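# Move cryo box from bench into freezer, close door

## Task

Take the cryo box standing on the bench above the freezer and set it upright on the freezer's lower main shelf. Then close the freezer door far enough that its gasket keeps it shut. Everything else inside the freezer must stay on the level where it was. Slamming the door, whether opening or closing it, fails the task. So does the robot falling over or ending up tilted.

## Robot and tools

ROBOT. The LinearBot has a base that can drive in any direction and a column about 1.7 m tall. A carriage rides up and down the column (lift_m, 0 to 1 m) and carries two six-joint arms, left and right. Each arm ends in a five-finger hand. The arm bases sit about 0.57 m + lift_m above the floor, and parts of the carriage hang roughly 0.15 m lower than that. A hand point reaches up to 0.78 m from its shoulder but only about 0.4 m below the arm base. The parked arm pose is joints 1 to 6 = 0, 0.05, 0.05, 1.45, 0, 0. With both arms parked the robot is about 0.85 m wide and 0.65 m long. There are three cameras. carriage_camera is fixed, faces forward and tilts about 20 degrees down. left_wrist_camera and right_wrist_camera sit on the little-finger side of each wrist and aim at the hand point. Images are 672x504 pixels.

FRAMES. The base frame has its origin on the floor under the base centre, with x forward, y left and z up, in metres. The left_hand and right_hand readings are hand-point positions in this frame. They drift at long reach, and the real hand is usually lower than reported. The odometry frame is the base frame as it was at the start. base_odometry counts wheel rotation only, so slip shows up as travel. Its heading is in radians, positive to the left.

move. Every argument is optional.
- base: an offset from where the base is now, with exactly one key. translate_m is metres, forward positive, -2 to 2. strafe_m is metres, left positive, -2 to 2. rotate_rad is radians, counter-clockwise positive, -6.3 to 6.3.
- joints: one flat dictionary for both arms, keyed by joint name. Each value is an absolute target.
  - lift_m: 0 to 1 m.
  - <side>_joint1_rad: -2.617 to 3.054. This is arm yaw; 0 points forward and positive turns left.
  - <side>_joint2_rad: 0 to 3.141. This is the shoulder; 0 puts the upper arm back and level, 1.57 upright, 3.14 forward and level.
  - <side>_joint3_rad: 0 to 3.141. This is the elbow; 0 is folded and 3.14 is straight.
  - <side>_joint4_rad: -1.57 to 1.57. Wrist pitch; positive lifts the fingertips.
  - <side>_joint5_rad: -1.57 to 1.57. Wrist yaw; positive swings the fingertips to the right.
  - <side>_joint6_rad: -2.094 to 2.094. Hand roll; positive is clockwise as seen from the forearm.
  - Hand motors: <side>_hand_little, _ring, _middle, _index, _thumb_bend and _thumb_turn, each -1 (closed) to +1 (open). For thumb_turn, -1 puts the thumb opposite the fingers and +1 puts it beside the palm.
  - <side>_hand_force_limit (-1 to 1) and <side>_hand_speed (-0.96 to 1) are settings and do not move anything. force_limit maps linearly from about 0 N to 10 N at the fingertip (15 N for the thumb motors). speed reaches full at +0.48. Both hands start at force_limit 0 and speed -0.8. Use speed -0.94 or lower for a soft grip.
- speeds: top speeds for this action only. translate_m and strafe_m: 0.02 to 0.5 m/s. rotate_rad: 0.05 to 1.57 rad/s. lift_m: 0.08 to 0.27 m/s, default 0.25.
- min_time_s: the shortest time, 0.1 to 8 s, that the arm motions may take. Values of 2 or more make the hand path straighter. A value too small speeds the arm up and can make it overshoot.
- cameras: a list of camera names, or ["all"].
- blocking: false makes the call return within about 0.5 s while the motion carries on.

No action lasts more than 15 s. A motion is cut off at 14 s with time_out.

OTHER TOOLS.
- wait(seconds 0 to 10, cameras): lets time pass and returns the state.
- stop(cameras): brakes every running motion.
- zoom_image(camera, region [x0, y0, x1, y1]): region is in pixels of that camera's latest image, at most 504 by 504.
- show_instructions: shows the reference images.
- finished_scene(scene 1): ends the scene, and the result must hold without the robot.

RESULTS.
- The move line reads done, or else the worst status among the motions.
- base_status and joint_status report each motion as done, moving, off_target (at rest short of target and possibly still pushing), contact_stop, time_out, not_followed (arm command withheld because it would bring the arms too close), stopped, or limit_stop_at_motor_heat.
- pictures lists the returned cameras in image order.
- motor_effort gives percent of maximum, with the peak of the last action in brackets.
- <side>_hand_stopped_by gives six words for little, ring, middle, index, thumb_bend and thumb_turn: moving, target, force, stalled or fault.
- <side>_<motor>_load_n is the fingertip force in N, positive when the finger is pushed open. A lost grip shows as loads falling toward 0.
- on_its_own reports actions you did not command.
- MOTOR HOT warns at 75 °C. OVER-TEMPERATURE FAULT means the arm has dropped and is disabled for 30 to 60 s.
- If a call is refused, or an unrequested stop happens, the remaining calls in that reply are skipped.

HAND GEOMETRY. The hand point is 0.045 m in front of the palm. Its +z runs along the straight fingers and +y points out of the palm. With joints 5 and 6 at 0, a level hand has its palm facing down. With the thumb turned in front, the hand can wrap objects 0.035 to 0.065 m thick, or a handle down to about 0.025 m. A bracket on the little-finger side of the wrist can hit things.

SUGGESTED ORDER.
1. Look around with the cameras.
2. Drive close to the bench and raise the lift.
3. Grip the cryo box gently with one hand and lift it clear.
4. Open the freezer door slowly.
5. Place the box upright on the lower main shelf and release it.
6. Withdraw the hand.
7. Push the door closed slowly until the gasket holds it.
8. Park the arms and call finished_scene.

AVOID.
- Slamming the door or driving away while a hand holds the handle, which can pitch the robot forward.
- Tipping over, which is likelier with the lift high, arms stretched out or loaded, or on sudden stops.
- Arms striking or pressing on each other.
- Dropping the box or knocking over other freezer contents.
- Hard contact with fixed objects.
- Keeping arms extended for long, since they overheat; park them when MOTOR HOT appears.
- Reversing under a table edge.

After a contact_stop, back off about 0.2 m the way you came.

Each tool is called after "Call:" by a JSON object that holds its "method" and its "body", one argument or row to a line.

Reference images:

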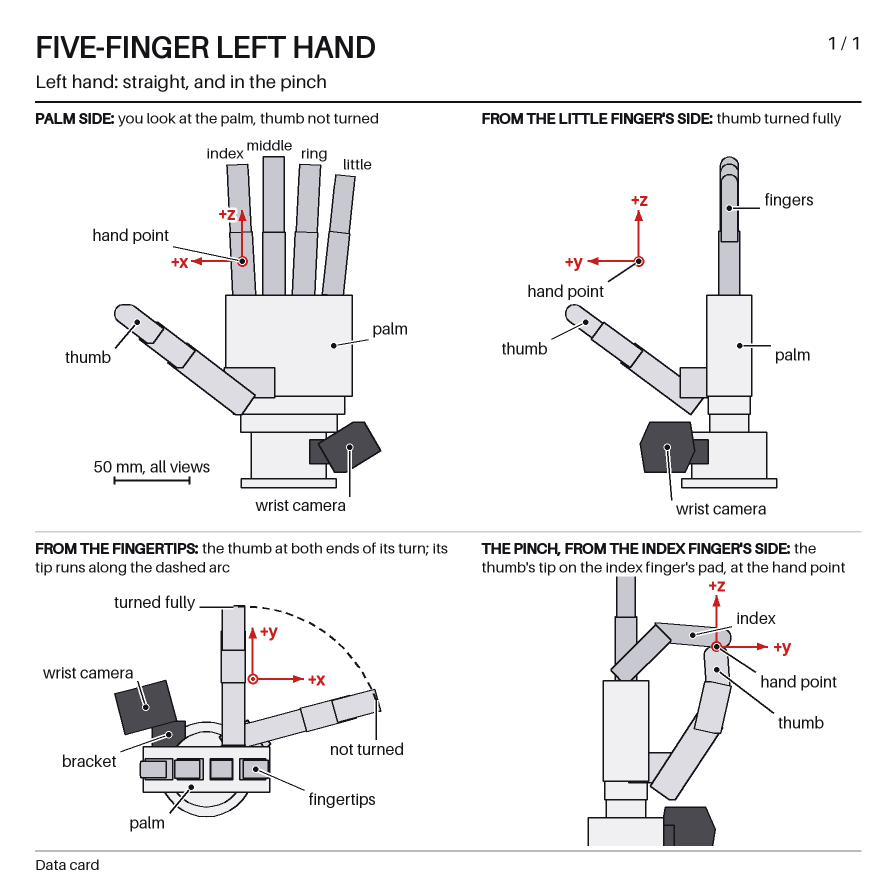

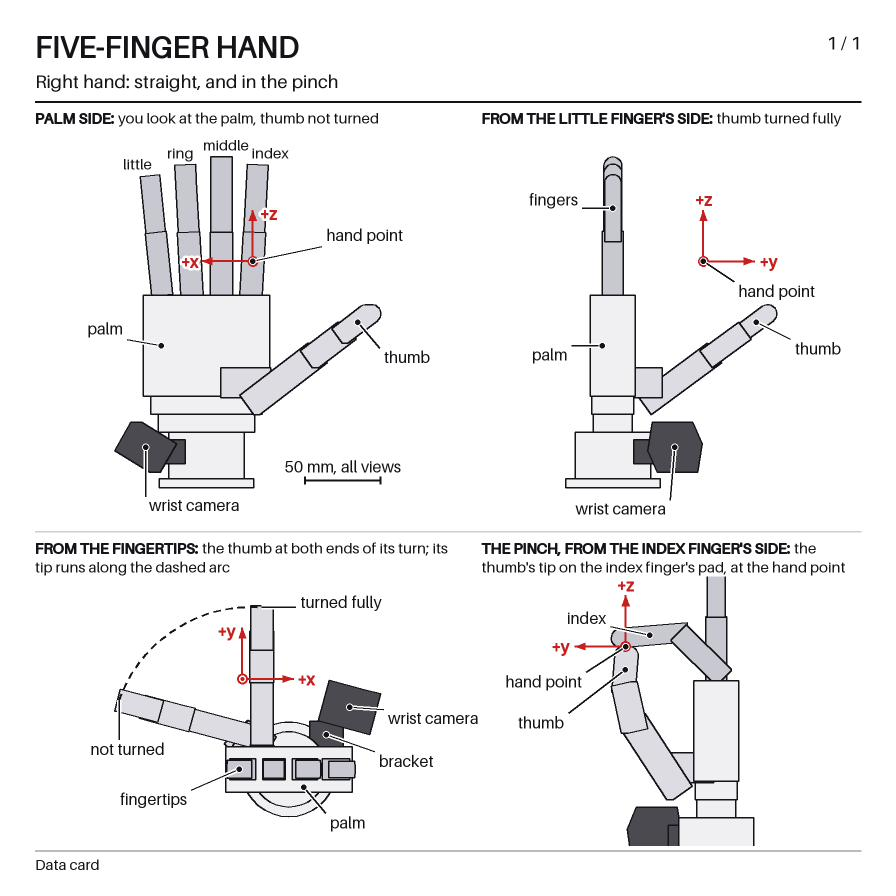

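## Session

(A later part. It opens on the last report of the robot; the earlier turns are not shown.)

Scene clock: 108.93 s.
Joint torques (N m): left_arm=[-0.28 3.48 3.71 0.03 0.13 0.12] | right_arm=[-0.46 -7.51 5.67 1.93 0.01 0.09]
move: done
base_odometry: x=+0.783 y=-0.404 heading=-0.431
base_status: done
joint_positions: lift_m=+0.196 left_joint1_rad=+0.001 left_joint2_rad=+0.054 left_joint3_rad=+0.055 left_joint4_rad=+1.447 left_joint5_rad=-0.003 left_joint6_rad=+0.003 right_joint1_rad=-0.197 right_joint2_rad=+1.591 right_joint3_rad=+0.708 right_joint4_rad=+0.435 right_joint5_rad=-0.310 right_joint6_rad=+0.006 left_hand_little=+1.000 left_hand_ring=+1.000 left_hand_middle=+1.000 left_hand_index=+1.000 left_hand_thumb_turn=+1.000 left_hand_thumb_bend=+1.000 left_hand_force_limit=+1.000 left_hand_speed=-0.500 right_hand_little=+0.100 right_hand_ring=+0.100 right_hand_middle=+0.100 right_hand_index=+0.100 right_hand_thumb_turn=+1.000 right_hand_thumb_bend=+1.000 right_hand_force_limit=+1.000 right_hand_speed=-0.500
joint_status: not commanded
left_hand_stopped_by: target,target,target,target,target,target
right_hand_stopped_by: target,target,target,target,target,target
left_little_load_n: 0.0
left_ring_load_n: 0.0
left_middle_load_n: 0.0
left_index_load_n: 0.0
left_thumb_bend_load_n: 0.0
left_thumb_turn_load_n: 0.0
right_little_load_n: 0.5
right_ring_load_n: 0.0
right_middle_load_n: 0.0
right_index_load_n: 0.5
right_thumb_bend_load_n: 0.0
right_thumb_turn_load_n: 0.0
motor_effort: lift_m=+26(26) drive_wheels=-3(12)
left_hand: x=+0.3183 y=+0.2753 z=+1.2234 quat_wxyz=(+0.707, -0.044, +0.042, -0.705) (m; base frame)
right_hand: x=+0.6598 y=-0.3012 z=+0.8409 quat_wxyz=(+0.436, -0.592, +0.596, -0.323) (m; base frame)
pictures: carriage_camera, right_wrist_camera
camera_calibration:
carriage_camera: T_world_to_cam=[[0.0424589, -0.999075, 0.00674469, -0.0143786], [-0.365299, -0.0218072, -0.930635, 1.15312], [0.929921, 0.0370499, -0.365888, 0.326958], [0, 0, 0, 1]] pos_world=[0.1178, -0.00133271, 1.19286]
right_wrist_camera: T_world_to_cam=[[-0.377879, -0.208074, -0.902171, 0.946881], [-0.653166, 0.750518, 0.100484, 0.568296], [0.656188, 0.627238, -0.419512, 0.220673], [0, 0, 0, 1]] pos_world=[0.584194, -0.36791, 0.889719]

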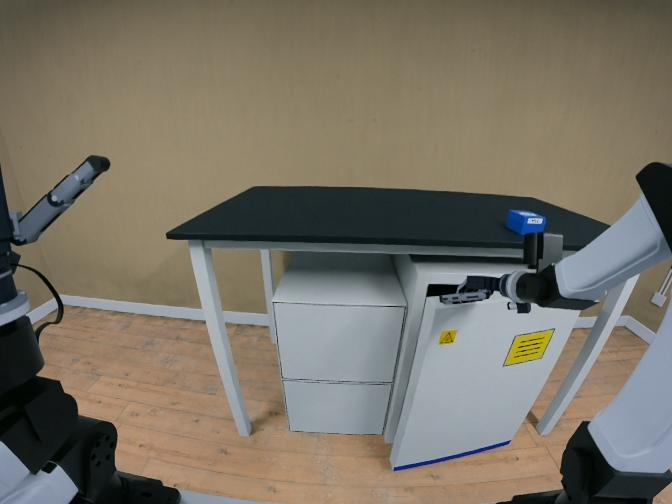

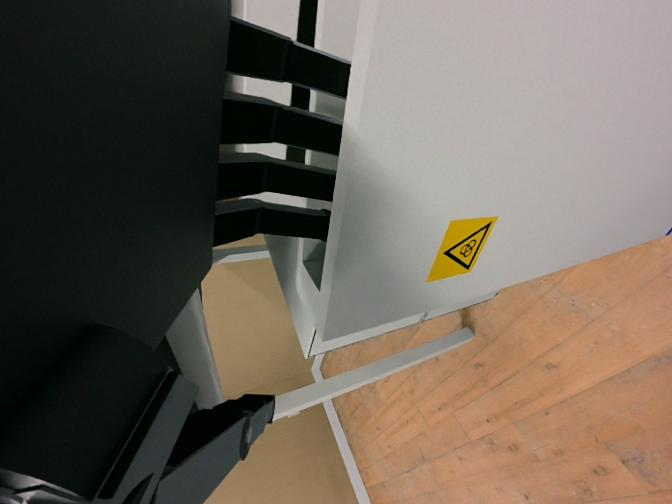

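Call:
{"method": "move", "body": {
  "base": {"translate_m": -0.06},
  "joints": {"right_joint5_rad": -0.44},
  "speeds": {"translate_m": 0.04},
  "min_time_s": 1.5
}}

Call:
{"method": "move", "body": {
  "base": {"strafe_m": -0.04},
  "speeds": {"strafe_m": 0.05},
  "cameras": ["right_wrist_camera"]
}}

Scene clock: 111.10 s.
Joint torques (N m): left_arm=[-0.27 3.45 3.75 0.02 0.13 0.11] | right_arm=[-0.27 -7.5 5.61 1.83 -0.38 0.1]
move: done
base_odometry: x=+0.729 y=-0.379 heading=-0.431
base_status: done
joint_positions: lift_m=+0.196 left_joint1_rad=+0.001 left_joint2_rad=+0.054 left_joint3_rad=+0.055 left_joint4_rad=+1.448 left_joint5_rad=-0.003 left_joint6_rad=+0.003 right_joint1_rad=-0.199 right_joint2_rad=+1.591 right_joint3_rad=+0.708 right_joint4_rad=+0.441 right_joint5_rad=-0.412 right_joint6_rad=+0.005 left_hand_little=+1.000 left_hand_ring=+1.000 left_hand_middle=+1.000 left_hand_index=+1.000 left_hand_thumb_turn=+1.000 left_hand_thumb_bend=+1.000 left_hand_force_limit=+1.000 left_hand_speed=-0.500 right_hand_little=+0.100 right_hand_ring=+0.100 right_hand_middle=+0.100 right_hand_index=+0.100 right_hand_thumb_turn=+1.000 right_hand_thumb_bend=+1.000 right_hand_force_limit=+1.000 right_hand_speed=-0.500
joint_status: all done
left_hand_stopped_by: target,target,target,target,target,target
right_hand_stopped_by: target,target,target,target,target,target
left_little_load_n: -0.5
left_ring_load_n: 0.0
left_middle_load_n: 0.0
left_index_load_n: 0.0
left_thumb_bend_load_n: 0.0
left_thumb_turn_load_n: 0.0
right_little_load_n: 1.0
right_ring_load_n: 0.0
right_middle_load_n: 0.0
right_index_load_n: 0.5
right_thumb_bend_load_n: 0.0
right_thumb_turn_load_n: 0.0
motor_effort: lift_m=+26(26) drive_wheels=-1(5)
left_hand: x=+0.3182 y=+0.2753 z=+1.2234 quat_wxyz=(+0.707, -0.044, +0.042, -0.705) (m; base frame)
right_hand: x=+0.6553 y=-0.2835 z=+0.8463 quat_wxyz=(+0.466, -0.607, +0.572, -0.295) (m; base frame)
pictures: none

Scene clock: 112.40 s.
Joint torques (N m): left_arm=[-0.28 3.45 3.71 0.02 0.11 0.11] | right_arm=[-0.27 -7.53 5.63 1.84 -0.03 0.1]
move: done
base_odometry: x=+0.712 y=-0.415 heading=-0.431
base_status: done
joint_positions: lift_m=+0.196 left_joint1_rad=+0.001 left_joint2_rad=+0.054 left_joint3_rad=+0.055 left_joint4_rad=+1.448 left_joint5_rad=-0.003 left_joint6_rad=+0.003 right_joint1_rad=-0.199 right_joint2_rad=+1.591 right_joint3_rad=+0.708 right_joint4_rad=+0.440 right_joint5_rad=-0.450 right_joint6_rad=+0.005 left_hand_little=+1.000 left_hand_ring=+1.000 left_hand_middle=+1.000 left_hand_index=+1.000 left_hand_thumb_turn=+1.000 left_hand_thumb_bend=+1.000 left_hand_force_limit=+1.000 left_hand_speed=-0.500 right_hand_little=+0.100 right_hand_ring=+0.100 right_hand_middle=+0.100 right_hand_index=+0.100 right_hand_thumb_turn=+1.000 right_hand_thumb_bend=+1.000 right_hand_force_limit=+1.000 right_hand_speed=-0.500
joint_status: not commanded
left_hand_stopped_by: target,target,target,target,target,target
right_hand_stopped_by: target,target,target,target,target,target
left_little_load_n: 0.0
left_ring_load_n: 0.0
left_middle_load_n: 0.0
left_index_load_n: 0.0
left_thumb_bend_load_n: 0.0
left_thumb_turn_load_n: 0.0
right_little_load_n: 1.0
right_ring_load_n: 0.0
right_middle_load_n: 0.0
right_index_load_n: 0.0
right_thumb_bend_load_n: 0.0
right_thumb_turn_load_n: 0.0
motor_effort: lift_m=+26(26) drive_wheels=-3(6)
left_hand: x=+0.3183 y=+0.2752 z=+1.2234 quat_wxyz=(+0.707, -0.044, +0.042, -0.704) (m; base frame)
right_hand: x=+0.6527 y=-0.2766 z=+0.8479 quat_wxyz=(+0.477, -0.613, +0.563, -0.283) (m; base frame)
pictures: right_wrist_camera
camera_calibration:
right_wrist_camera: T_world_to_cam=[[-0.33684, -0.200754, -0.919911, 0.945952], [-0.743185, 0.656562, 0.128846, 0.553205], [0.578113, 0.727065, -0.370354, 0.249766], [0, 0, 0, 1]] pos_world=[0.585375, -0.354905, 0.891416]

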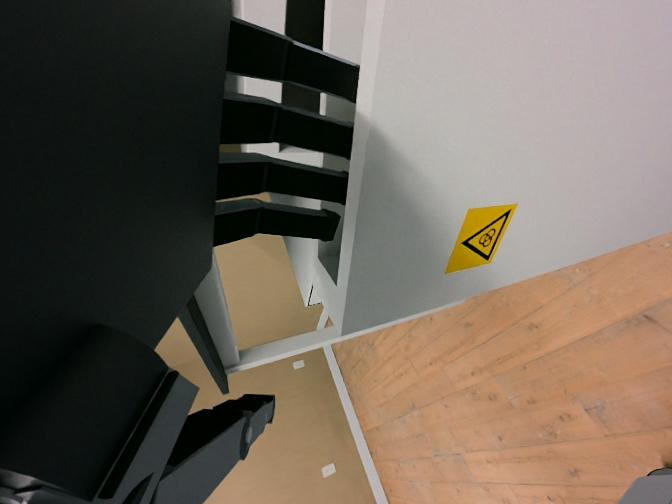

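Call:
{"method": "move", "body": {
  "joints": {"right_hand_little": 1.0, "right_hand_ring": 1.0}
}}

Call:
{"method": "move", "body": {
  "joints": {"lift_m": 0.19},
  "speeds": {"lift_m": 0.08},
  "cameras": ["right_wrist_camera", "carriage_camera"]
}}

Scene clock: 114.00 s.
Joint torques (N m): left_arm=[-0.27 3.44 3.71 0.02 0.12 0.12] | right_arm=[-0.31 -7.43 5.64 1.92 -0.07 0.11]
move: off_target
base_odometry: x=+0.712 y=-0.415 heading=-0.431
base_status: not commanded
joint_positions: lift_m=+0.196 left_joint1_rad=+0.001 left_joint2_rad=+0.054 left_joint3_rad=+0.055 left_joint4_rad=+1.448 left_joint5_rad=-0.003 left_joint6_rad=+0.003 right_joint1_rad=-0.198 right_joint2_rad=+1.590 right_joint3_rad=+0.708 right_joint4_rad=+0.434 right_joint5_rad=-0.448 right_joint6_rad=+0.005 left_hand_little=+1.000 left_hand_ring=+1.000 left_hand_middle=+1.000 left_hand_index=+1.000 left_hand_thumb_turn=+1.000 left_hand_thumb_bend=+1.000 left_hand_force_limit=+1.000 left_hand_speed=-0.500 right_hand_little=+1.000 right_hand_ring=+0.493 right_hand_middle=+0.102 right_hand_index=+0.100 right_hand_thumb_turn=+1.000 right_hand_thumb_bend=+1.000 right_hand_force_limit=+1.000 right_hand_speed=-0.500
joint_status: right_hand_ring off_target (ended at +0.493, target +1.000); the others done
left_hand_stopped_by: target,target,target,target,target,target
right_hand_stopped_by: target,stalled,target,target,target,target
left_little_load_n: 0.0
left_ring_load_n: 0.0
left_middle_load_n: 0.0
left_index_load_n: 0.0
left_thumb_bend_load_n: 0.0
left_thumb_turn_load_n: 0.0
right_little_load_n: 0.0
right_ring_load_n: -10.5
right_middle_load_n: 13.0
right_index_load_n: 0.0
right_thumb_bend_load_n: 0.0
right_thumb_turn_load_n: 0.0
motor_effort: lift_m=+26(26) drive_wheels=-3(3)
left_hand: x=+0.3183 y=+0.2752 z=+1.2234 quat_wxyz=(+0.707, -0.044, +0.042, -0.704) (m; base frame)
right_hand: x=+0.6519 y=-0.2767 z=+0.8470 quat_wxyz=(+0.475, -0.613, +0.565, -0.281) (m; base frame)
pictures: none

Scene clock: 114.47 s.
Joint torques (N m): left_arm=[-0.31 3.44 3.75 0.02 0.12 0.11] | right_arm=[-0.32 -6.86 5.79 1.79 -0.05 0.09]
move: done
base_odometry: x=+0.712 y=-0.415 heading=-0.431
base_status: not commanded
joint_positions: lift_m=+0.190 left_joint1_rad=+0.001 left_joint2_rad=+0.054 left_joint3_rad=+0.055 left_joint4_rad=+1.448 left_joint5_rad=-0.003 left_joint6_rad=+0.003 right_joint1_rad=-0.197 right_joint2_rad=+1.584 right_joint3_rad=+0.708 right_joint4_rad=+0.448 right_joint5_rad=-0.448 right_joint6_rad=+0.006 left_hand_little=+1.000 left_hand_ring=+1.000 left_hand_middle=+1.000 left_hand_index=+1.000 left_hand_thumb_turn=+1.000 left_hand_thumb_bend=+1.000 left_hand_force_limit=+1.000 left_hand_speed=-0.500 right_hand_little=+1.000 right_hand_ring=+0.493 right_hand_middle=+0.102 right_hand_index=+0.100 right_hand_thumb_turn=+1.000 right_hand_thumb_bend=+1.000 right_hand_force_limit=+1.000 right_hand_speed=-0.500
joint_status: all done
left_hand_stopped_by: target,target,target,target,target,target
right_hand_stopped_by: target,stalled,target,target,target,target
left_little_load_n: 0.0
left_ring_load_n: 0.0
left_middle_load_n: 0.0
left_index_load_n: 0.0
left_thumb_bend_load_n: 0.0
left_thumb_turn_load_n: 0.0
right_little_load_n: 0.0
right_ring_load_n: -7.0
right_middle_load_n: 10.5
right_index_load_n: 0.0
right_thumb_bend_load_n: 0.0
right_thumb_turn_load_n: 0.0
motor_effort: lift_m=+25(28) drive_wheels=-1(3)
left_hand: x=+0.3183 y=+0.2752 z=+1.2174 quat_wxyz=(+0.707, -0.044, +0.042, -0.704) (m; base frame)
right_hand: x=+0.6542 y=-0.2768 z=+0.8460 quat_wxyz=(+0.480, -0.611, +0.560, -0.288) (m; base frame)
pictures: carriage_camera, right_wrist_camera
camera_calibration:
carriage_camera: T_world_to_cam=[[0.0424589, -0.999075, 0.00674469, -0.0143388], [-0.365299, -0.0218072, -0.930635, 1.14763], [0.929921, 0.0370499, -0.365888, 0.324799], [0, 0, 0, 1]] pos_world=[0.1178, -0.00133271, 1.18696]
right_wrist_camera: T_world_to_cam=[[-0.324534, -0.203555, -0.923712, 0.938922], [-0.74414, 0.657788, 0.116489, 0.566051], [0.583895, 0.725176, -0.364948, 0.239367], [0, 0, 0, 1]] pos_world=[0.586168, -0.354803, 0.888711]

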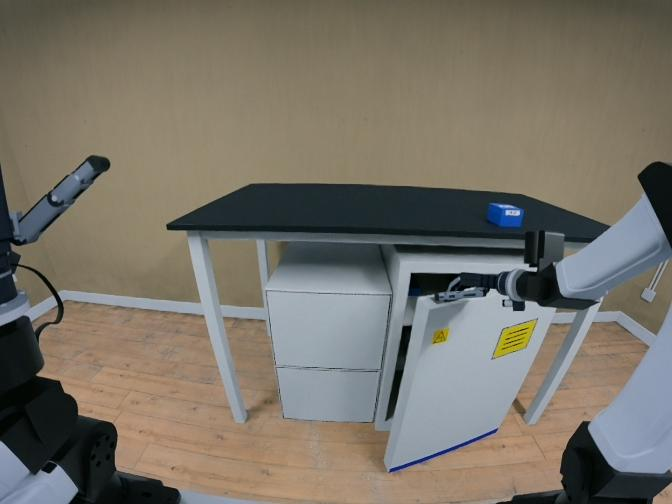

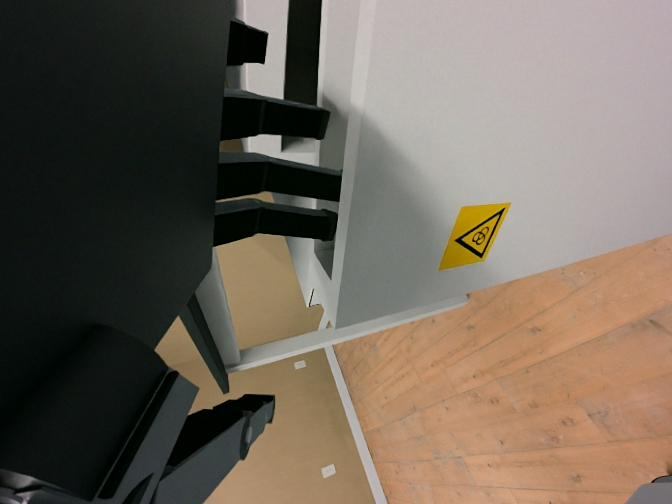

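Call:
{"method": "move", "body": {
  "joints": {"right_hand_ring": 0.1, "lift_m": 0.196},
  "speeds": {"lift_m": 0.08}
}}

Call:
{"method": "move", "body": {
  "joints": {"right_joint6_rad": -0.15},
  "min_time_s": 1.5,
  "cameras": ["right_wrist_camera"]
}}

Scene clock: 115.37 s.
Joint torques (N m): left_arm=[-0.27 3.45 3.75 0.01 0.12 0.11] | right_arm=[-0.44 -6.74 5.64 1.89 -0.08 0.11]
move: done
base_odometry: x=+0.712 y=-0.415 heading=-0.431
base_status: not commanded
joint_positions: lift_m=+0.196 left_joint1_rad=+0.001 left_joint2_rad=+0.054 left_joint3_rad=+0.055 left_joint4_rad=+1.448 left_joint5_rad=-0.003 left_joint6_rad=+0.003 right_joint1_rad=-0.197 right_joint2_rad=+1.583 right_joint3_rad=+0.708 right_joint4_rad=+0.436 right_joint5_rad=-0.446 right_joint6_rad=+0.006 left_hand_little=+1.000 left_hand_ring=+1.000 left_hand_middle=+1.000 left_hand_index=+1.000 left_hand_thumb_turn=+1.000 left_hand_thumb_bend=+1.000 left_hand_force_limit=+1.000 left_hand_speed=-0.500 right_hand_little=+1.000 right_hand_ring=+0.100 right_hand_middle=+0.100 right_hand_index=+0.100 right_hand_thumb_turn=+1.000 right_hand_thumb_bend=+1.000 right_hand_force_limit=+1.000 right_hand_speed=-0.500
joint_status: all done
left_hand_stopped_by: target,target,target,target,target,target
right_hand_stopped_by: target,target,target,target,target,target
left_little_load_n: 0.0
left_ring_load_n: 0.0
left_middle_load_n: 0.0
left_index_load_n: 0.0
left_thumb_bend_load_n: 0.0
left_thumb_turn_load_n: 0.5
right_little_load_n: 0.0
right_ring_load_n: 1.5
right_middle_load_n: 0.0
right_index_load_n: 0.0
right_thumb_bend_load_n: 0.0
right_thumb_turn_load_n: 0.0
motor_effort: lift_m=+26(33) drive_wheels=-2(2)
left_hand: x=+0.3183 y=+0.2752 z=+1.2234 quat_wxyz=(+0.707, -0.044, +0.042, -0.704) (m; base frame)
right_hand: x=+0.6526 y=-0.2764 z=+0.8501 quat_wxyz=(+0.477, -0.612, +0.563, -0.285) (m; base frame)
pictures: none

Scene clock: 117.17 s.
Joint torques (N m): left_arm=[-0.24 3.43 3.71 0.03 0.12 0.12] | right_arm=[-0.49 -6.71 5.68 1.9 -0.08 -0.02]
move: done
base_odometry: x=+0.712 y=-0.415 heading=-0.431
base_status: not commanded
joint_positions: lift_m=+0.196 left_joint1_rad=+0.001 left_joint2_rad=+0.054 left_joint3_rad=+0.055 left_joint4_rad=+1.448 left_joint5_rad=-0.003 left_joint6_rad=+0.003 right_joint1_rad=-0.197 right_joint2_rad=+1.583 right_joint3_rad=+0.708 right_joint4_rad=+0.435 right_joint5_rad=-0.446 right_joint6_rad=-0.132 left_hand_little=+1.000 left_hand_ring=+1.000 left_hand_middle=+1.000 left_hand_index=+1.000 left_hand_thumb_turn=+1.000 left_hand_thumb_bend=+1.000 left_hand_force_limit=+1.000 left_hand_speed=-0.500 right_hand_little=+1.000 right_hand_ring=+0.100 right_hand_middle=+0.100 right_hand_index=+0.100 right_hand_thumb_turn=+1.000 right_hand_thumb_bend=+1.000 right_hand_force_limit=+1.000 right_hand_speed=-0.500
joint_status: all done
left_hand_stopped_by: target,target,target,target,target,target
right_hand_stopped_by: target,target,target,target,target,target
left_little_load_n: 0.0
left_ring_load_n: 0.0
left_middle_load_n: 0.0
left_index_load_n: 0.0
left_thumb_bend_load_n: 0.0
left_thumb_turn_load_n: 0.0
right_little_load_n: 0.0
right_ring_load_n: 1.0
right_middle_load_n: 0.0
right_index_load_n: 0.0
right_thumb_bend_load_n: 0.0
right_thumb_turn_load_n: 0.0
motor_effort: lift_m=+26(26) drive_wheels=-2(2)
left_hand: x=+0.3183 y=+0.2752 z=+1.2234 quat_wxyz=(+0.707, -0.044, +0.042, -0.704) (m; base frame)
right_hand: x=+0.6526 y=-0.2842 z=+0.8450 quat_wxyz=(+0.456, -0.650, +0.520, -0.316) (m; base frame)
pictures: right_wrist_camera
camera_calibration:
right_wrist_camera: T_world_to_cam=[[-0.288169, -0.32904, -0.899273, 0.856024], [-0.778933, 0.62678, 0.0202697, 0.66509], [0.556977, 0.706314, -0.436918, 0.318402], [0, 0, 0, 1]] pos_world=[0.587397, -0.360091, 0.895433]

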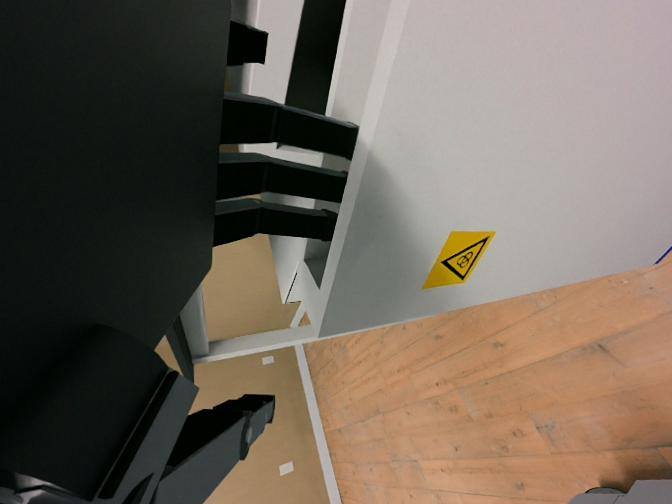

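Call:
{"method": "move", "body": {
  "base": {"translate_m": -0.06},
  "joints": {"right_joint5_rad": -0.6, "right_joint6_rad": -0.22},
  "speeds": {"translate_m": 0.04},
  "min_time_s": 1.5
}}

Call:
{"method": "move", "body": {
  "base": {"strafe_m": -0.055},
  "joints": {"lift_m": 0.192},
  "speeds": {"strafe_m": 0.05, "lift_m": 0.08},
  "cameras": ["right_wrist_camera"]
}}

Scene clock: 119.43 s.
Joint torques (N m): left_arm=[-0.28 3.43 3.73 0.01 0.12 0.12] | right_arm=[-0.39 -6.75 5.65 1.82 -0.33 0.05]
move: done
base_odometry: x=+0.657 y=-0.390 heading=-0.431
base_status: done
joint_positions: lift_m=+0.196 left_joint1_rad=+0.001 left_joint2_rad=+0.054 left_joint3_rad=+0.055 left_joint4_rad=+1.448 left_joint5_rad=-0.003 left_joint6_rad=+0.003 right_joint1_rad=-0.197 right_joint2_rad=+1.583 right_joint3_rad=+0.708 right_joint4_rad=+0.439 right_joint5_rad=-0.582 right_joint6_rad=-0.210 left_hand_little=+1.000 left_hand_ring=+1.000 left_hand_middle=+1.000 left_hand_index=+1.000 left_hand_thumb_turn=+1.000 left_hand_thumb_bend=+1.000 left_hand_force_limit=+1.000 left_hand_speed=-0.500 right_hand_little=+1.000 right_hand_ring=+0.100 right_hand_middle=+0.100 right_hand_index=+0.100 right_hand_thumb_turn=+1.000 right_hand_thumb_bend=+1.000 right_hand_force_limit=+1.000 right_hand_speed=-0.500
joint_status: all done
left_hand_stopped_by: target,target,target,target,target,target
right_hand_stopped_by: target,target,target,target,target,target
left_little_load_n: 0.0
left_ring_load_n: 0.0
left_middle_load_n: 0.0
left_index_load_n: 0.0
left_thumb_bend_load_n: 0.0
left_thumb_turn_load_n: 0.0
right_little_load_n: 0.0
right_ring_load_n: 0.0
right_middle_load_n: 1.5
right_index_load_n: 0.0
right_thumb_bend_load_n: 0.0
right_thumb_turn_load_n: -0.5
motor_effort: lift_m=+26(26) drive_wheels=-1(9)
left_hand: x=+0.3182 y=+0.2752 z=+1.2234 quat_wxyz=(+0.707, -0.044, +0.042, -0.704) (m; base frame)
right_hand: x=+0.6446 y=-0.2652 z=+0.8498 quat_wxyz=(+0.485, -0.683, +0.458, -0.297) (m; base frame)
pictures: none

Scene clock: 121.03 s.
Joint torques (N m): left_arm=[-0.31 3.48 3.81 0.02 0.12 0.11] | right_arm=[-0.53 -6.65 5.6 1.8 -0.12 0.07]
move: done
base_odometry: x=+0.634 y=-0.440 heading=-0.432
base_status: done
joint_positions: lift_m=+0.192 left_joint1_rad=+0.001 left_joint2_rad=+0.053 left_joint3_rad=+0.053 left_joint4_rad=+1.448 left_joint5_rad=-0.002 left_joint6_rad=+0.003 right_joint1_rad=-0.196 right_joint2_rad=+1.582 right_joint3_rad=+0.708 right_joint4_rad=+0.440 right_joint5_rad=-0.608 right_joint6_rad=-0.210 left_hand_little=+1.000 left_hand_ring=+1.000 left_hand_middle=+1.000 left_hand_index=+1.000 left_hand_thumb_turn=+1.000 left_hand_thumb_bend=+1.000 left_hand_force_limit=+1.000 left_hand_speed=-0.500 right_hand_little=+1.000 right_hand_ring=+0.100 right_hand_middle=+0.100 right_hand_index=+0.100 right_hand_thumb_turn=+1.000 right_hand_thumb_bend=+1.000 right_hand_force_limit=+1.000 right_hand_speed=-0.500
joint_status: all done
left_hand_stopped_by: target,target,target,target,target,target
right_hand_stopped_by: target,target,target,target,target,target
left_little_load_n: 0.0
left_ring_load_n: 0.0
left_middle_load_n: 0.0
left_index_load_n: 0.0
left_thumb_bend_load_n: 0.0
left_thumb_turn_load_n: 0.0
right_little_load_n: 0.0
right_ring_load_n: 0.0
right_middle_load_n: 0.5
right_index_load_n: 0.0
right_thumb_bend_load_n: 0.0
right_thumb_turn_load_n: 0.0
motor_effort: lift_m=+25(26) drive_wheels=-3(6)
left_hand: x=+0.3183 y=+0.2751 z=+1.2191 quat_wxyz=(+0.707, -0.044, +0.042, -0.704) (m; base frame)
right_hand: x=+0.6426 y=-0.2604 z=+0.8475 quat_wxyz=(+0.493, -0.686, +0.450, -0.290) (m; base frame)
pictures: right_wrist_camera
camera_calibration:
right_wrist_camera: T_world_to_cam=[[-0.185286, -0.372384, -0.909395, 0.794362], [-0.87664, 0.4808, -0.0182686, 0.699673], [0.444041, 0.793827, -0.415532, 0.385434], [0, 0, 0, 1]] pos_world=[0.589397, -0.346564, 0.895331]

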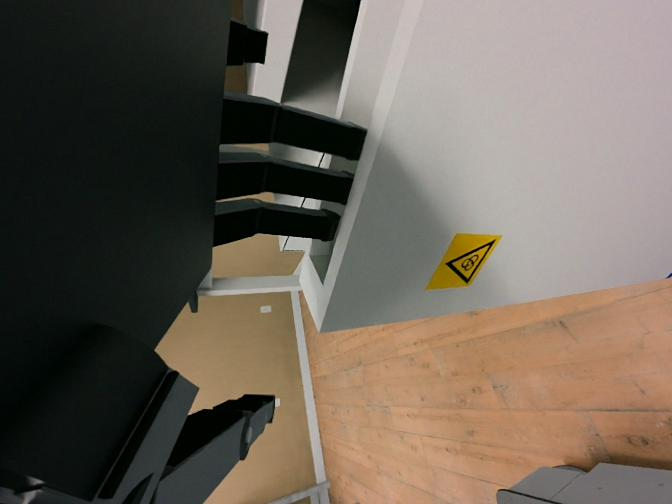

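Call:
{"method": "zoom_image", "body": {
  "camera": "right_wrist_camera",
  "region": [440, 350, 672, 504]
}}

Call:
{"method": "move", "body": {
  "base": {"translate_m": -0.049},
  "joints": {"right_joint5_rad": -0.8, "right_joint6_rad": -0.28},
  "speeds": {"translate_m": 0.04},
  "min_time_s": 2
}}

Call:
{"method": "move", "body": {
  "base": {"strafe_m": -0.08},
  "speeds": {"strafe_m": 0.06},
  "cameras": ["right_wrist_camera"]
}}

Scaled by 2.172 from the camera's 672x504 image, which has a finer 960x720 frame.

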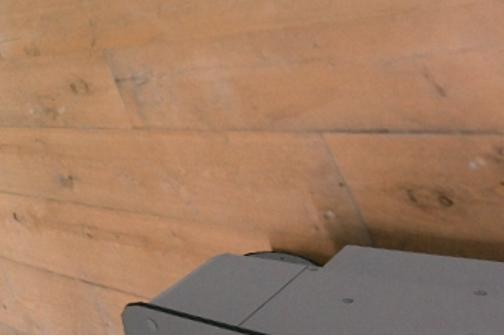

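Scene clock: 124.73 s.
Joint torques (N m): left_arm=[-0.29 3.49 3.78 0.02 0.11 0.11] | right_arm=[-0.51 -6.53 5.53 1.77 -0.37 -0.02]
move: done
base_odometry: x=+0.590 y=-0.420 heading=-0.432
base_status: done
joint_positions: lift_m=+0.192 left_joint1_rad=+0.001 left_joint2_rad=+0.053 left_joint3_rad=+0.053 left_joint4_rad=+1.448 left_joint5_rad=-0.002 left_joint6_rad=+0.003 right_joint1_rad=-0.196 right_joint2_rad=+1.582 right_joint3_rad=+0.708 right_joint4_rad=+0.435 right_joint5_rad=-0.786 right_joint6_rad=-0.266 left_hand_little=+1.000 left_hand_ring=+1.000 left_hand_middle=+1.000 left_hand_index=+1.000 left_hand_thumb_turn=+1.000 left_hand_thumb_bend=+1.000 left_hand_force_limit=+1.000 left_hand_speed=-0.500 right_hand_little=+1.000 right_hand_ring=+0.100 right_hand_middle=+0.100 right_hand_index=+0.100 right_hand_thumb_turn=+1.000 right_hand_thumb_bend=+1.000 right_hand_force_limit=+1.000 right_hand_speed=-0.500
joint_status: all done
left_hand_stopped_by: target,target,target,target,target,target
right_hand_stopped_by: target,target,target,target,target,target
left_little_load_n: 0.0
left_ring_load_n: 0.0
left_middle_load_n: 0.0
left_index_load_n: 0.0
left_thumb_bend_load_n: 0.0
left_thumb_turn_load_n: 0.0
right_little_load_n: 0.0
right_ring_load_n: 0.0
right_middle_load_n: 0.0
right_index_load_n: 0.0
right_thumb_bend_load_n: 0.0
right_thumb_turn_load_n: 0.0
motor_effort: lift_m=+25(25) drive_wheels=-1(7)
left_hand: x=+0.3183 y=+0.2751 z=+1.2191 quat_wxyz=(+0.707, -0.044, +0.042, -0.704) (m; base frame)
right_hand: x=+0.6263 y=-0.2351 z=+0.8551 quat_wxyz=(+0.535, -0.710, +0.382, -0.251) (m; base frame)
pictures: none

Scene clock: 126.60 s.
Joint torques (N m): left_arm=[-0.31 3.48 3.81 0.02 0.11 0.11] | right_arm=[-0.28 -6.56 5.55 1.78 -0.32 0.01]
move: done
base_odometry: x=+0.556 y=-0.492 heading=-0.432
base_status: done
joint_positions: lift_m=+0.192 left_joint1_rad=+0.001 left_joint2_rad=+0.053 left_joint3_rad=+0.053 left_joint4_rad=+1.448 left_joint5_rad=-0.002 left_joint6_rad=+0.003 right_joint1_rad=-0.198 right_joint2_rad=+1.582 right_joint3_rad=+0.708 right_joint4_rad=+0.434 right_joint5_rad=-0.788 right_joint6_rad=-0.266 left_hand_little=+1.000 left_hand_ring=+1.000 left_hand_middle=+1.000 left_hand_index=+1.000 left_hand_thumb_turn=+1.000 left_hand_thumb_bend=+1.000 left_hand_force_limit=+1.000 left_hand_speed=-0.500 right_hand_little=+1.000 right_hand_ring=+0.100 right_hand_middle=+0.100 right_hand_index=+0.100 right_hand_thumb_turn=+1.000 right_hand_thumb_bend=+1.000 right_hand_force_limit=+1.000 right_hand_speed=-0.500
joint_status: not commanded
left_hand_stopped_by: target,target,target,target,target,target
right_hand_stopped_by: target,target,target,target,target,target
left_little_load_n: 0.5
left_ring_load_n: 0.0
left_middle_load_n: 0.0
left_index_load_n: 0.0
left_thumb_bend_load_n: 0.0
left_thumb_turn_load_n: 0.0
right_little_load_n: 0.0
right_ring_load_n: 0.0
right_middle_load_n: 0.0
right_index_load_n: 0.0
right_thumb_bend_load_n: 0.0
right_thumb_turn_load_n: 0.0
motor_effort: lift_m=+25(25) drive_wheels=-2(6)
left_hand: x=+0.3183 y=+0.2751 z=+1.2191 quat_wxyz=(+0.707, -0.044, +0.042, -0.704) (m; base frame)
right_hand: x=+0.6259 y=-0.2354 z=+0.8551 quat_wxyz=(+0.536, -0.710, +0.382, -0.250) (m; base frame)
pictures: right_wrist_camera
camera_calibration:
right_wrist_camera: T_world_to_cam=[[-0.0853265, -0.368351, -0.925763, 0.759884], [-0.947266, 0.318039, -0.0392355, 0.6971], [0.308881, 0.873596, -0.376063, 0.445756], [0, 0, 0, 1]] pos_world=[0.587492, -0.331212, 0.898457]

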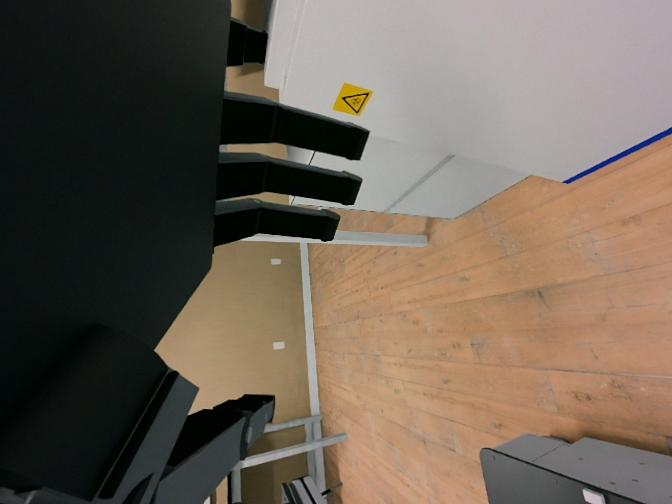

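Call:
{"method": "move", "body": {
  "base": {"strafe_m": 0.205},
  "joints": {"lift_m": 0.24, "right_joint5_rad": -0.2, "right_joint6_rad": 0},
  "speeds": {"strafe_m": 0.15},
  "cameras": ["carriage_camera"]
}}

Scene clock: 129.17 s.
Joint torques (N m): left_arm=[-0.29 3.49 3.79 0.03 0.11 0.11] | right_arm=[-0.12 -6.74 5.96 2.01 0.06 0.3]
move: done
base_odometry: x=+0.641 y=-0.306 heading=-0.432
base_status: done
joint_positions: lift_m=+0.240 left_joint1_rad=+0.001 left_joint2_rad=+0.053 left_joint3_rad=+0.053 left_joint4_rad=+1.448 left_joint5_rad=-0.002 left_joint6_rad=+0.003 right_joint1_rad=-0.199 right_joint2_rad=+1.582 right_joint3_rad=+0.706 right_joint4_rad=+0.430 right_joint5_rad=-0.213 right_joint6_rad=-0.014 left_hand_little=+1.000 left_hand_ring=+1.000 left_hand_middle=+1.000 left_hand_index=+1.000 left_hand_thumb_turn=+1.000 left_hand_thumb_bend=+1.000 left_hand_force_limit=+1.000 left_hand_speed=-0.500 right_hand_little=+1.000 right_hand_ring=+0.100 right_hand_middle=+0.100 right_hand_index=+0.100 right_hand_thumb_turn=+1.000 right_hand_thumb_bend=+1.000 right_hand_force_limit=+1.000 right_hand_speed=-0.500
joint_status: all done
left_hand_stopped_by: target,target,target,target,target,target
right_hand_stopped_by: target,target,target,target,target,target
left_little_load_n: 0.0
left_ring_load_n: 0.0
left_middle_load_n: 0.0
left_index_load_n: 0.0
left_thumb_bend_load_n: 0.0
left_thumb_turn_load_n: 0.0
right_little_load_n: 0.0
right_ring_load_n: 0.0
right_middle_load_n: 0.0
right_index_load_n: 0.0
right_thumb_bend_load_n: 0.0
right_thumb_turn_load_n: -0.5
motor_effort: lift_m=+26(35) drive_wheels=-2(12)
left_hand: x=+0.3183 y=+0.2750 z=+1.2670 quat_wxyz=(+0.707, -0.044, +0.043, -0.705) (m; base frame)
right_hand: x=+0.6617 y=-0.3217 z=+0.8821 quat_wxyz=(+0.403, -0.581, +0.611, -0.356) (m; base frame)
pictures: carriage_camera
camera_calibration:
carriage_camera: T_world_to_cam=[[0.0424589, -0.999075, 0.00674469, -0.0146754], [-0.365299, -0.0218072, -0.930635, 1.19407], [0.929921, 0.0370499, -0.365888, 0.343057], [0, 0, 0, 1]] pos_world=[0.1178, -0.00133271, 1.23686]

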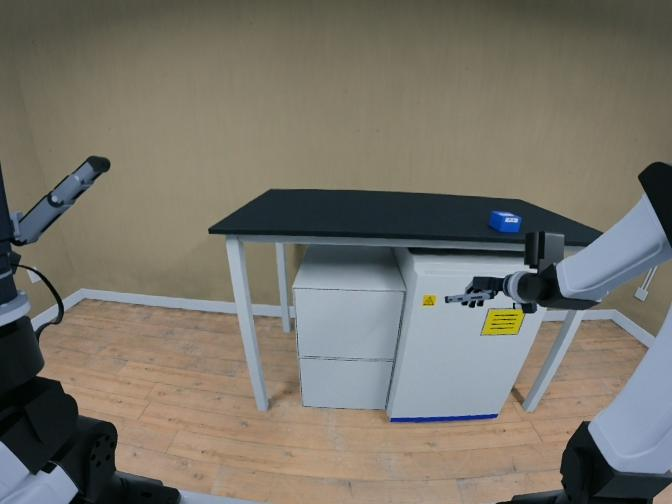

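Call:
{"method": "move", "body": {
  "base": {"translate_m": 0.244},
  "speeds": {"translate_m": 0.15}
}}

Call:
{"method": "move", "body": {
  "joints": {"right_joint5_rad": -0.2, "right_joint6_rad": 0, "right_joint3_rad": 0.7, "right_hand_index": 0.05, "right_hand_middle": 0.05, "right_hand_ring": 0.05},
  "min_time_s": 1,
  "cameras": ["right_wrist_camera"]
}}

Call:
{"method": "zoom_image", "body": {
  "camera": "right_wrist_camera",
  "region": [200, 0, 500, 300]
}}

Scene clock: 131.90 s.
Joint torques (N m): left_arm=[-0.28 3.51 3.78 -0.01 0.11 0.12] | right_arm=[-0.23 -6.71 6 2.17 0.05 0.26]
move: done
base_odometry: x=+0.863 y=-0.408 heading=-0.431
base_status: done
joint_positions: lift_m=+0.240 left_joint1_rad=+0.001 left_joint2_rad=+0.053 left_joint3_rad=+0.053 left_joint4_rad=+1.449 left_joint5_rad=-0.002 left_joint6_rad=+0.003 right_joint1_rad=-0.199 right_joint2_rad=+1.582 right_joint3_rad=+0.706 right_joint4_rad=+0.415 right_joint5_rad=-0.212 right_joint6_rad=-0.012 left_hand_little=+1.000 left_hand_ring=+1.000 left_hand_middle=+1.000 left_hand_index=+1.000 left_hand_thumb_turn=+1.000 left_hand_thumb_bend=+1.000 left_hand_force_limit=+1.000 left_hand_speed=-0.500 right_hand_little=+1.000 right_hand_ring=+0.100 right_hand_middle=+0.100 right_hand_index=+0.100 right_hand_thumb_turn=+1.000 right_hand_thumb_bend=+1.000 right_hand_force_limit=+1.000 right_hand_speed=-0.500
joint_status: not commanded
left_hand_stopped_by: target,target,target,target,target,target
right_hand_stopped_by: target,target,target,target,target,target
left_little_load_n: 0.0
left_ring_load_n: 0.0
left_middle_load_n: 0.0
left_index_load_n: 0.0
left_thumb_bend_load_n: 0.0
left_thumb_turn_load_n: 0.0
right_little_load_n: -0.5
right_ring_load_n: 0.0
right_middle_load_n: 0.0
right_index_load_n: -0.5
right_thumb_bend_load_n: 0.0
right_thumb_turn_load_n: 0.0
motor_effort: lift_m=+26(26) drive_wheels=-5(10)
left_hand: x=+0.3179 y=+0.2750 z=+1.2672 quat_wxyz=(+0.707, -0.043, +0.042, -0.705) (m; base frame)
right_hand: x=+0.6592 y=-0.3213 z=+0.8791 quat_wxyz=(+0.399, -0.582, +0.616, -0.351) (m; base frame)
pictures: none

Scene clock: 133.20 s.
Joint torques (N m): left_arm=[-0.27 3.51 3.78 0 0.11 0.11] | right_arm=[-0.21 -6.74 5.85 2.17 0.04 0.27]
move: done
base_odometry: x=+0.863 y=-0.408 heading=-0.431
base_status: not commanded
joint_positions: lift_m=+0.240 left_joint1_rad=+0.001 left_joint2_rad=+0.053 left_joint3_rad=+0.053 left_joint4_rad=+1.449 left_joint5_rad=-0.002 left_joint6_rad=+0.003 right_joint1_rad=-0.199 right_joint2_rad=+1.582 right_joint3_rad=+0.706 right_joint4_rad=+0.415 right_joint5_rad=-0.212 right_joint6_rad=-0.012 left_hand_little=+1.000 left_hand_ring=+1.000 left_hand_middle=+1.000 left_hand_index=+1.000 left_hand_thumb_turn=+1.000 left_hand_thumb_bend=+1.000 left_hand_force_limit=+1.000 left_hand_speed=-0.500 right_hand_little=+1.000 right_hand_ring=+0.050 right_hand_middle=+0.050 right_hand_index=+0.050 right_hand_thumb_turn=+1.000 right_hand_thumb_bend=+1.000 right_hand_force_limit=+1.000 right_hand_speed=-0.500
joint_status: all done
left_hand_stopped_by: target,target,target,target,target,target
right_hand_stopped_by: target,target,target,target,target,target
left_little_load_n: 0.0
left_ring_load_n: 0.0
left_middle_load_n: 0.0
left_index_load_n: 0.0
left_thumb_bend_load_n: 0.0
left_thumb_turn_load_n: 0.0
right_little_load_n: -0.5
right_ring_load_n: 0.0
right_middle_load_n: -0.5
right_index_load_n: 0.0
right_thumb_bend_load_n: 0.0
right_thumb_turn_load_n: 0.0
motor_effort: lift_m=+26(26) drive_wheels=-4(5)
left_hand: x=+0.3179 y=+0.2750 z=+1.2672 quat_wxyz=(+0.707, -0.043, +0.042, -0.705) (m; base frame)
right_hand: x=+0.6592 y=-0.3213 z=+0.8791 quat_wxyz=(+0.399, -0.582, +0.616, -0.351) (m; base frame)
pictures: right_wrist_camera
camera_calibration:
right_wrist_camera: T_world_to_cam=[[-0.415068, -0.225142, -0.881493, 0.977777], [-0.586742, 0.806722, 0.0702344, 0.579989], [0.695307, 0.546361, -0.466945, 0.239536], [0, 0, 0, 1]] pos_world=[0.579597, -0.378624, 0.933018]

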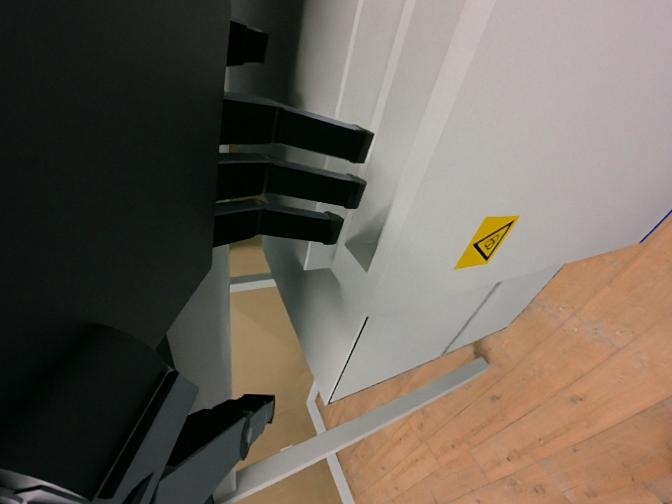

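Scaled by 1.680 from the camera's 672x504 image, which has a finer 960x720 frame.

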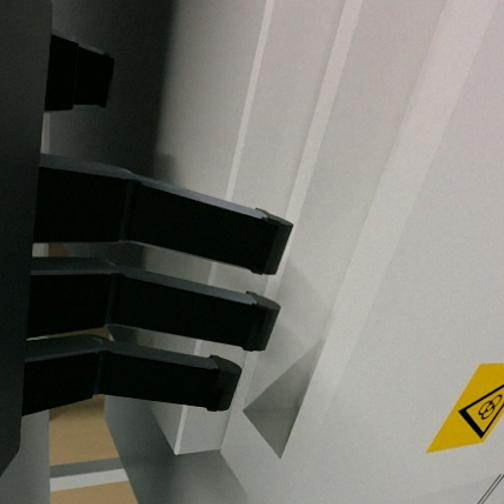

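Call:
{"method": "move", "body": {
  "joints": {"lift_m": 0.197},
  "speeds": {"lift_m": 0.08},
  "cameras": ["right_wrist_camera"]
}}

Call:
{"method": "zoom_image", "body": {
  "camera": "right_wrist_camera",
  "region": [200, 0, 500, 300]
}}

Scene clock: 134.20 s.
Joint torques (N m): left_arm=[-0.29 3.48 3.81 -0.01 0.11 0.12] | right_arm=[-0.18 -6.75 5.89 2 0.09 0.25]
move: done
base_odometry: x=+0.863 y=-0.408 heading=-0.431
base_status: not commanded
joint_positions: lift_m=+0.197 left_joint1_rad=+0.001 left_joint2_rad=+0.053 left_joint3_rad=+0.053 left_joint4_rad=+1.449 left_joint5_rad=-0.002 left_joint6_rad=+0.003 right_joint1_rad=-0.199 right_joint2_rad=+1.582 right_joint3_rad=+0.706 right_joint4_rad=+0.432 right_joint5_rad=-0.212 right_joint6_rad=-0.012 left_hand_little=+1.000 left_hand_ring=+1.000 left_hand_middle=+1.000 left_hand_index=+1.000 left_hand_thumb_turn=+1.000 left_hand_thumb_bend=+1.000 left_hand_force_limit=+1.000 left_hand_speed=-0.500 right_hand_little=+1.000 right_hand_ring=+0.050 right_hand_middle=+0.050 right_hand_index=+0.050 right_hand_thumb_turn=+1.000 right_hand_thumb_bend=+1.000 right_hand_force_limit=+1.000 right_hand_speed=-0.500
joint_status: all done
left_hand_stopped_by: target,target,target,target,target,target
right_hand_stopped_by: target,target,target,target,target,target
left_little_load_n: 0.0
left_ring_load_n: 0.0
left_middle_load_n: 0.0
left_index_load_n: 0.0
left_thumb_bend_load_n: 0.0
left_thumb_turn_load_n: 0.0
right_little_load_n: 0.0
right_ring_load_n: 0.0
right_middle_load_n: 0.0
right_index_load_n: 0.0
right_thumb_bend_load_n: 0.0
right_thumb_turn_load_n: 0.0
motor_effort: lift_m=+25(28) drive_wheels=-4(4)
left_hand: x=+0.3179 y=+0.2750 z=+1.2243 quat_wxyz=(+0.707, -0.043, +0.042, -0.705) (m; base frame)
right_hand: x=+0.6621 y=-0.3218 z=+0.8396 quat_wxyz=(+0.403, -0.580, +0.612, -0.356) (m; base frame)
pictures: right_wrist_camera
camera_calibration:
right_wrist_camera: T_world_to_cam=[[-0.400231, -0.227765, -0.887659, 0.938581], [-0.587634, 0.807055, 0.0578713, 0.595951], [0.703208, 0.544781, -0.456851, 0.205284], [0, 0, 0, 1]] pos_world=[0.581493, -0.379024, 0.892435]

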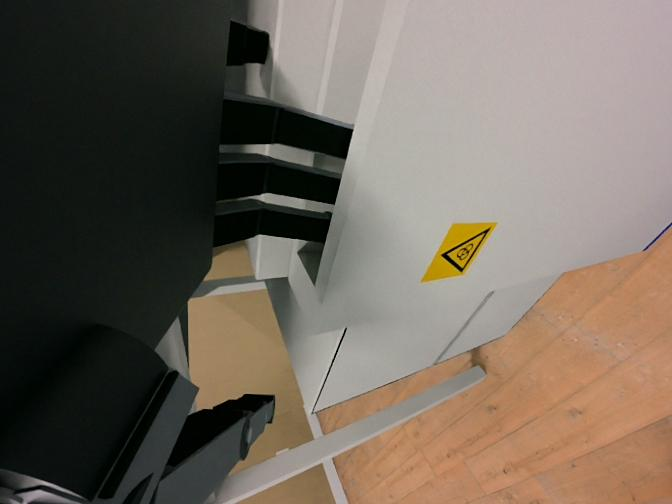

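Scaled by 1.680 from the camera's 672x504 image, which has a finer 960x720 frame.

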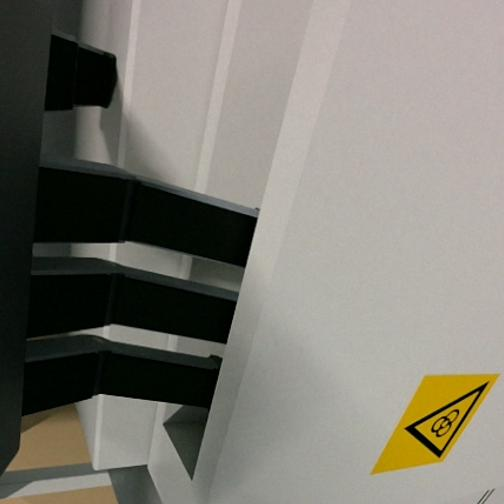

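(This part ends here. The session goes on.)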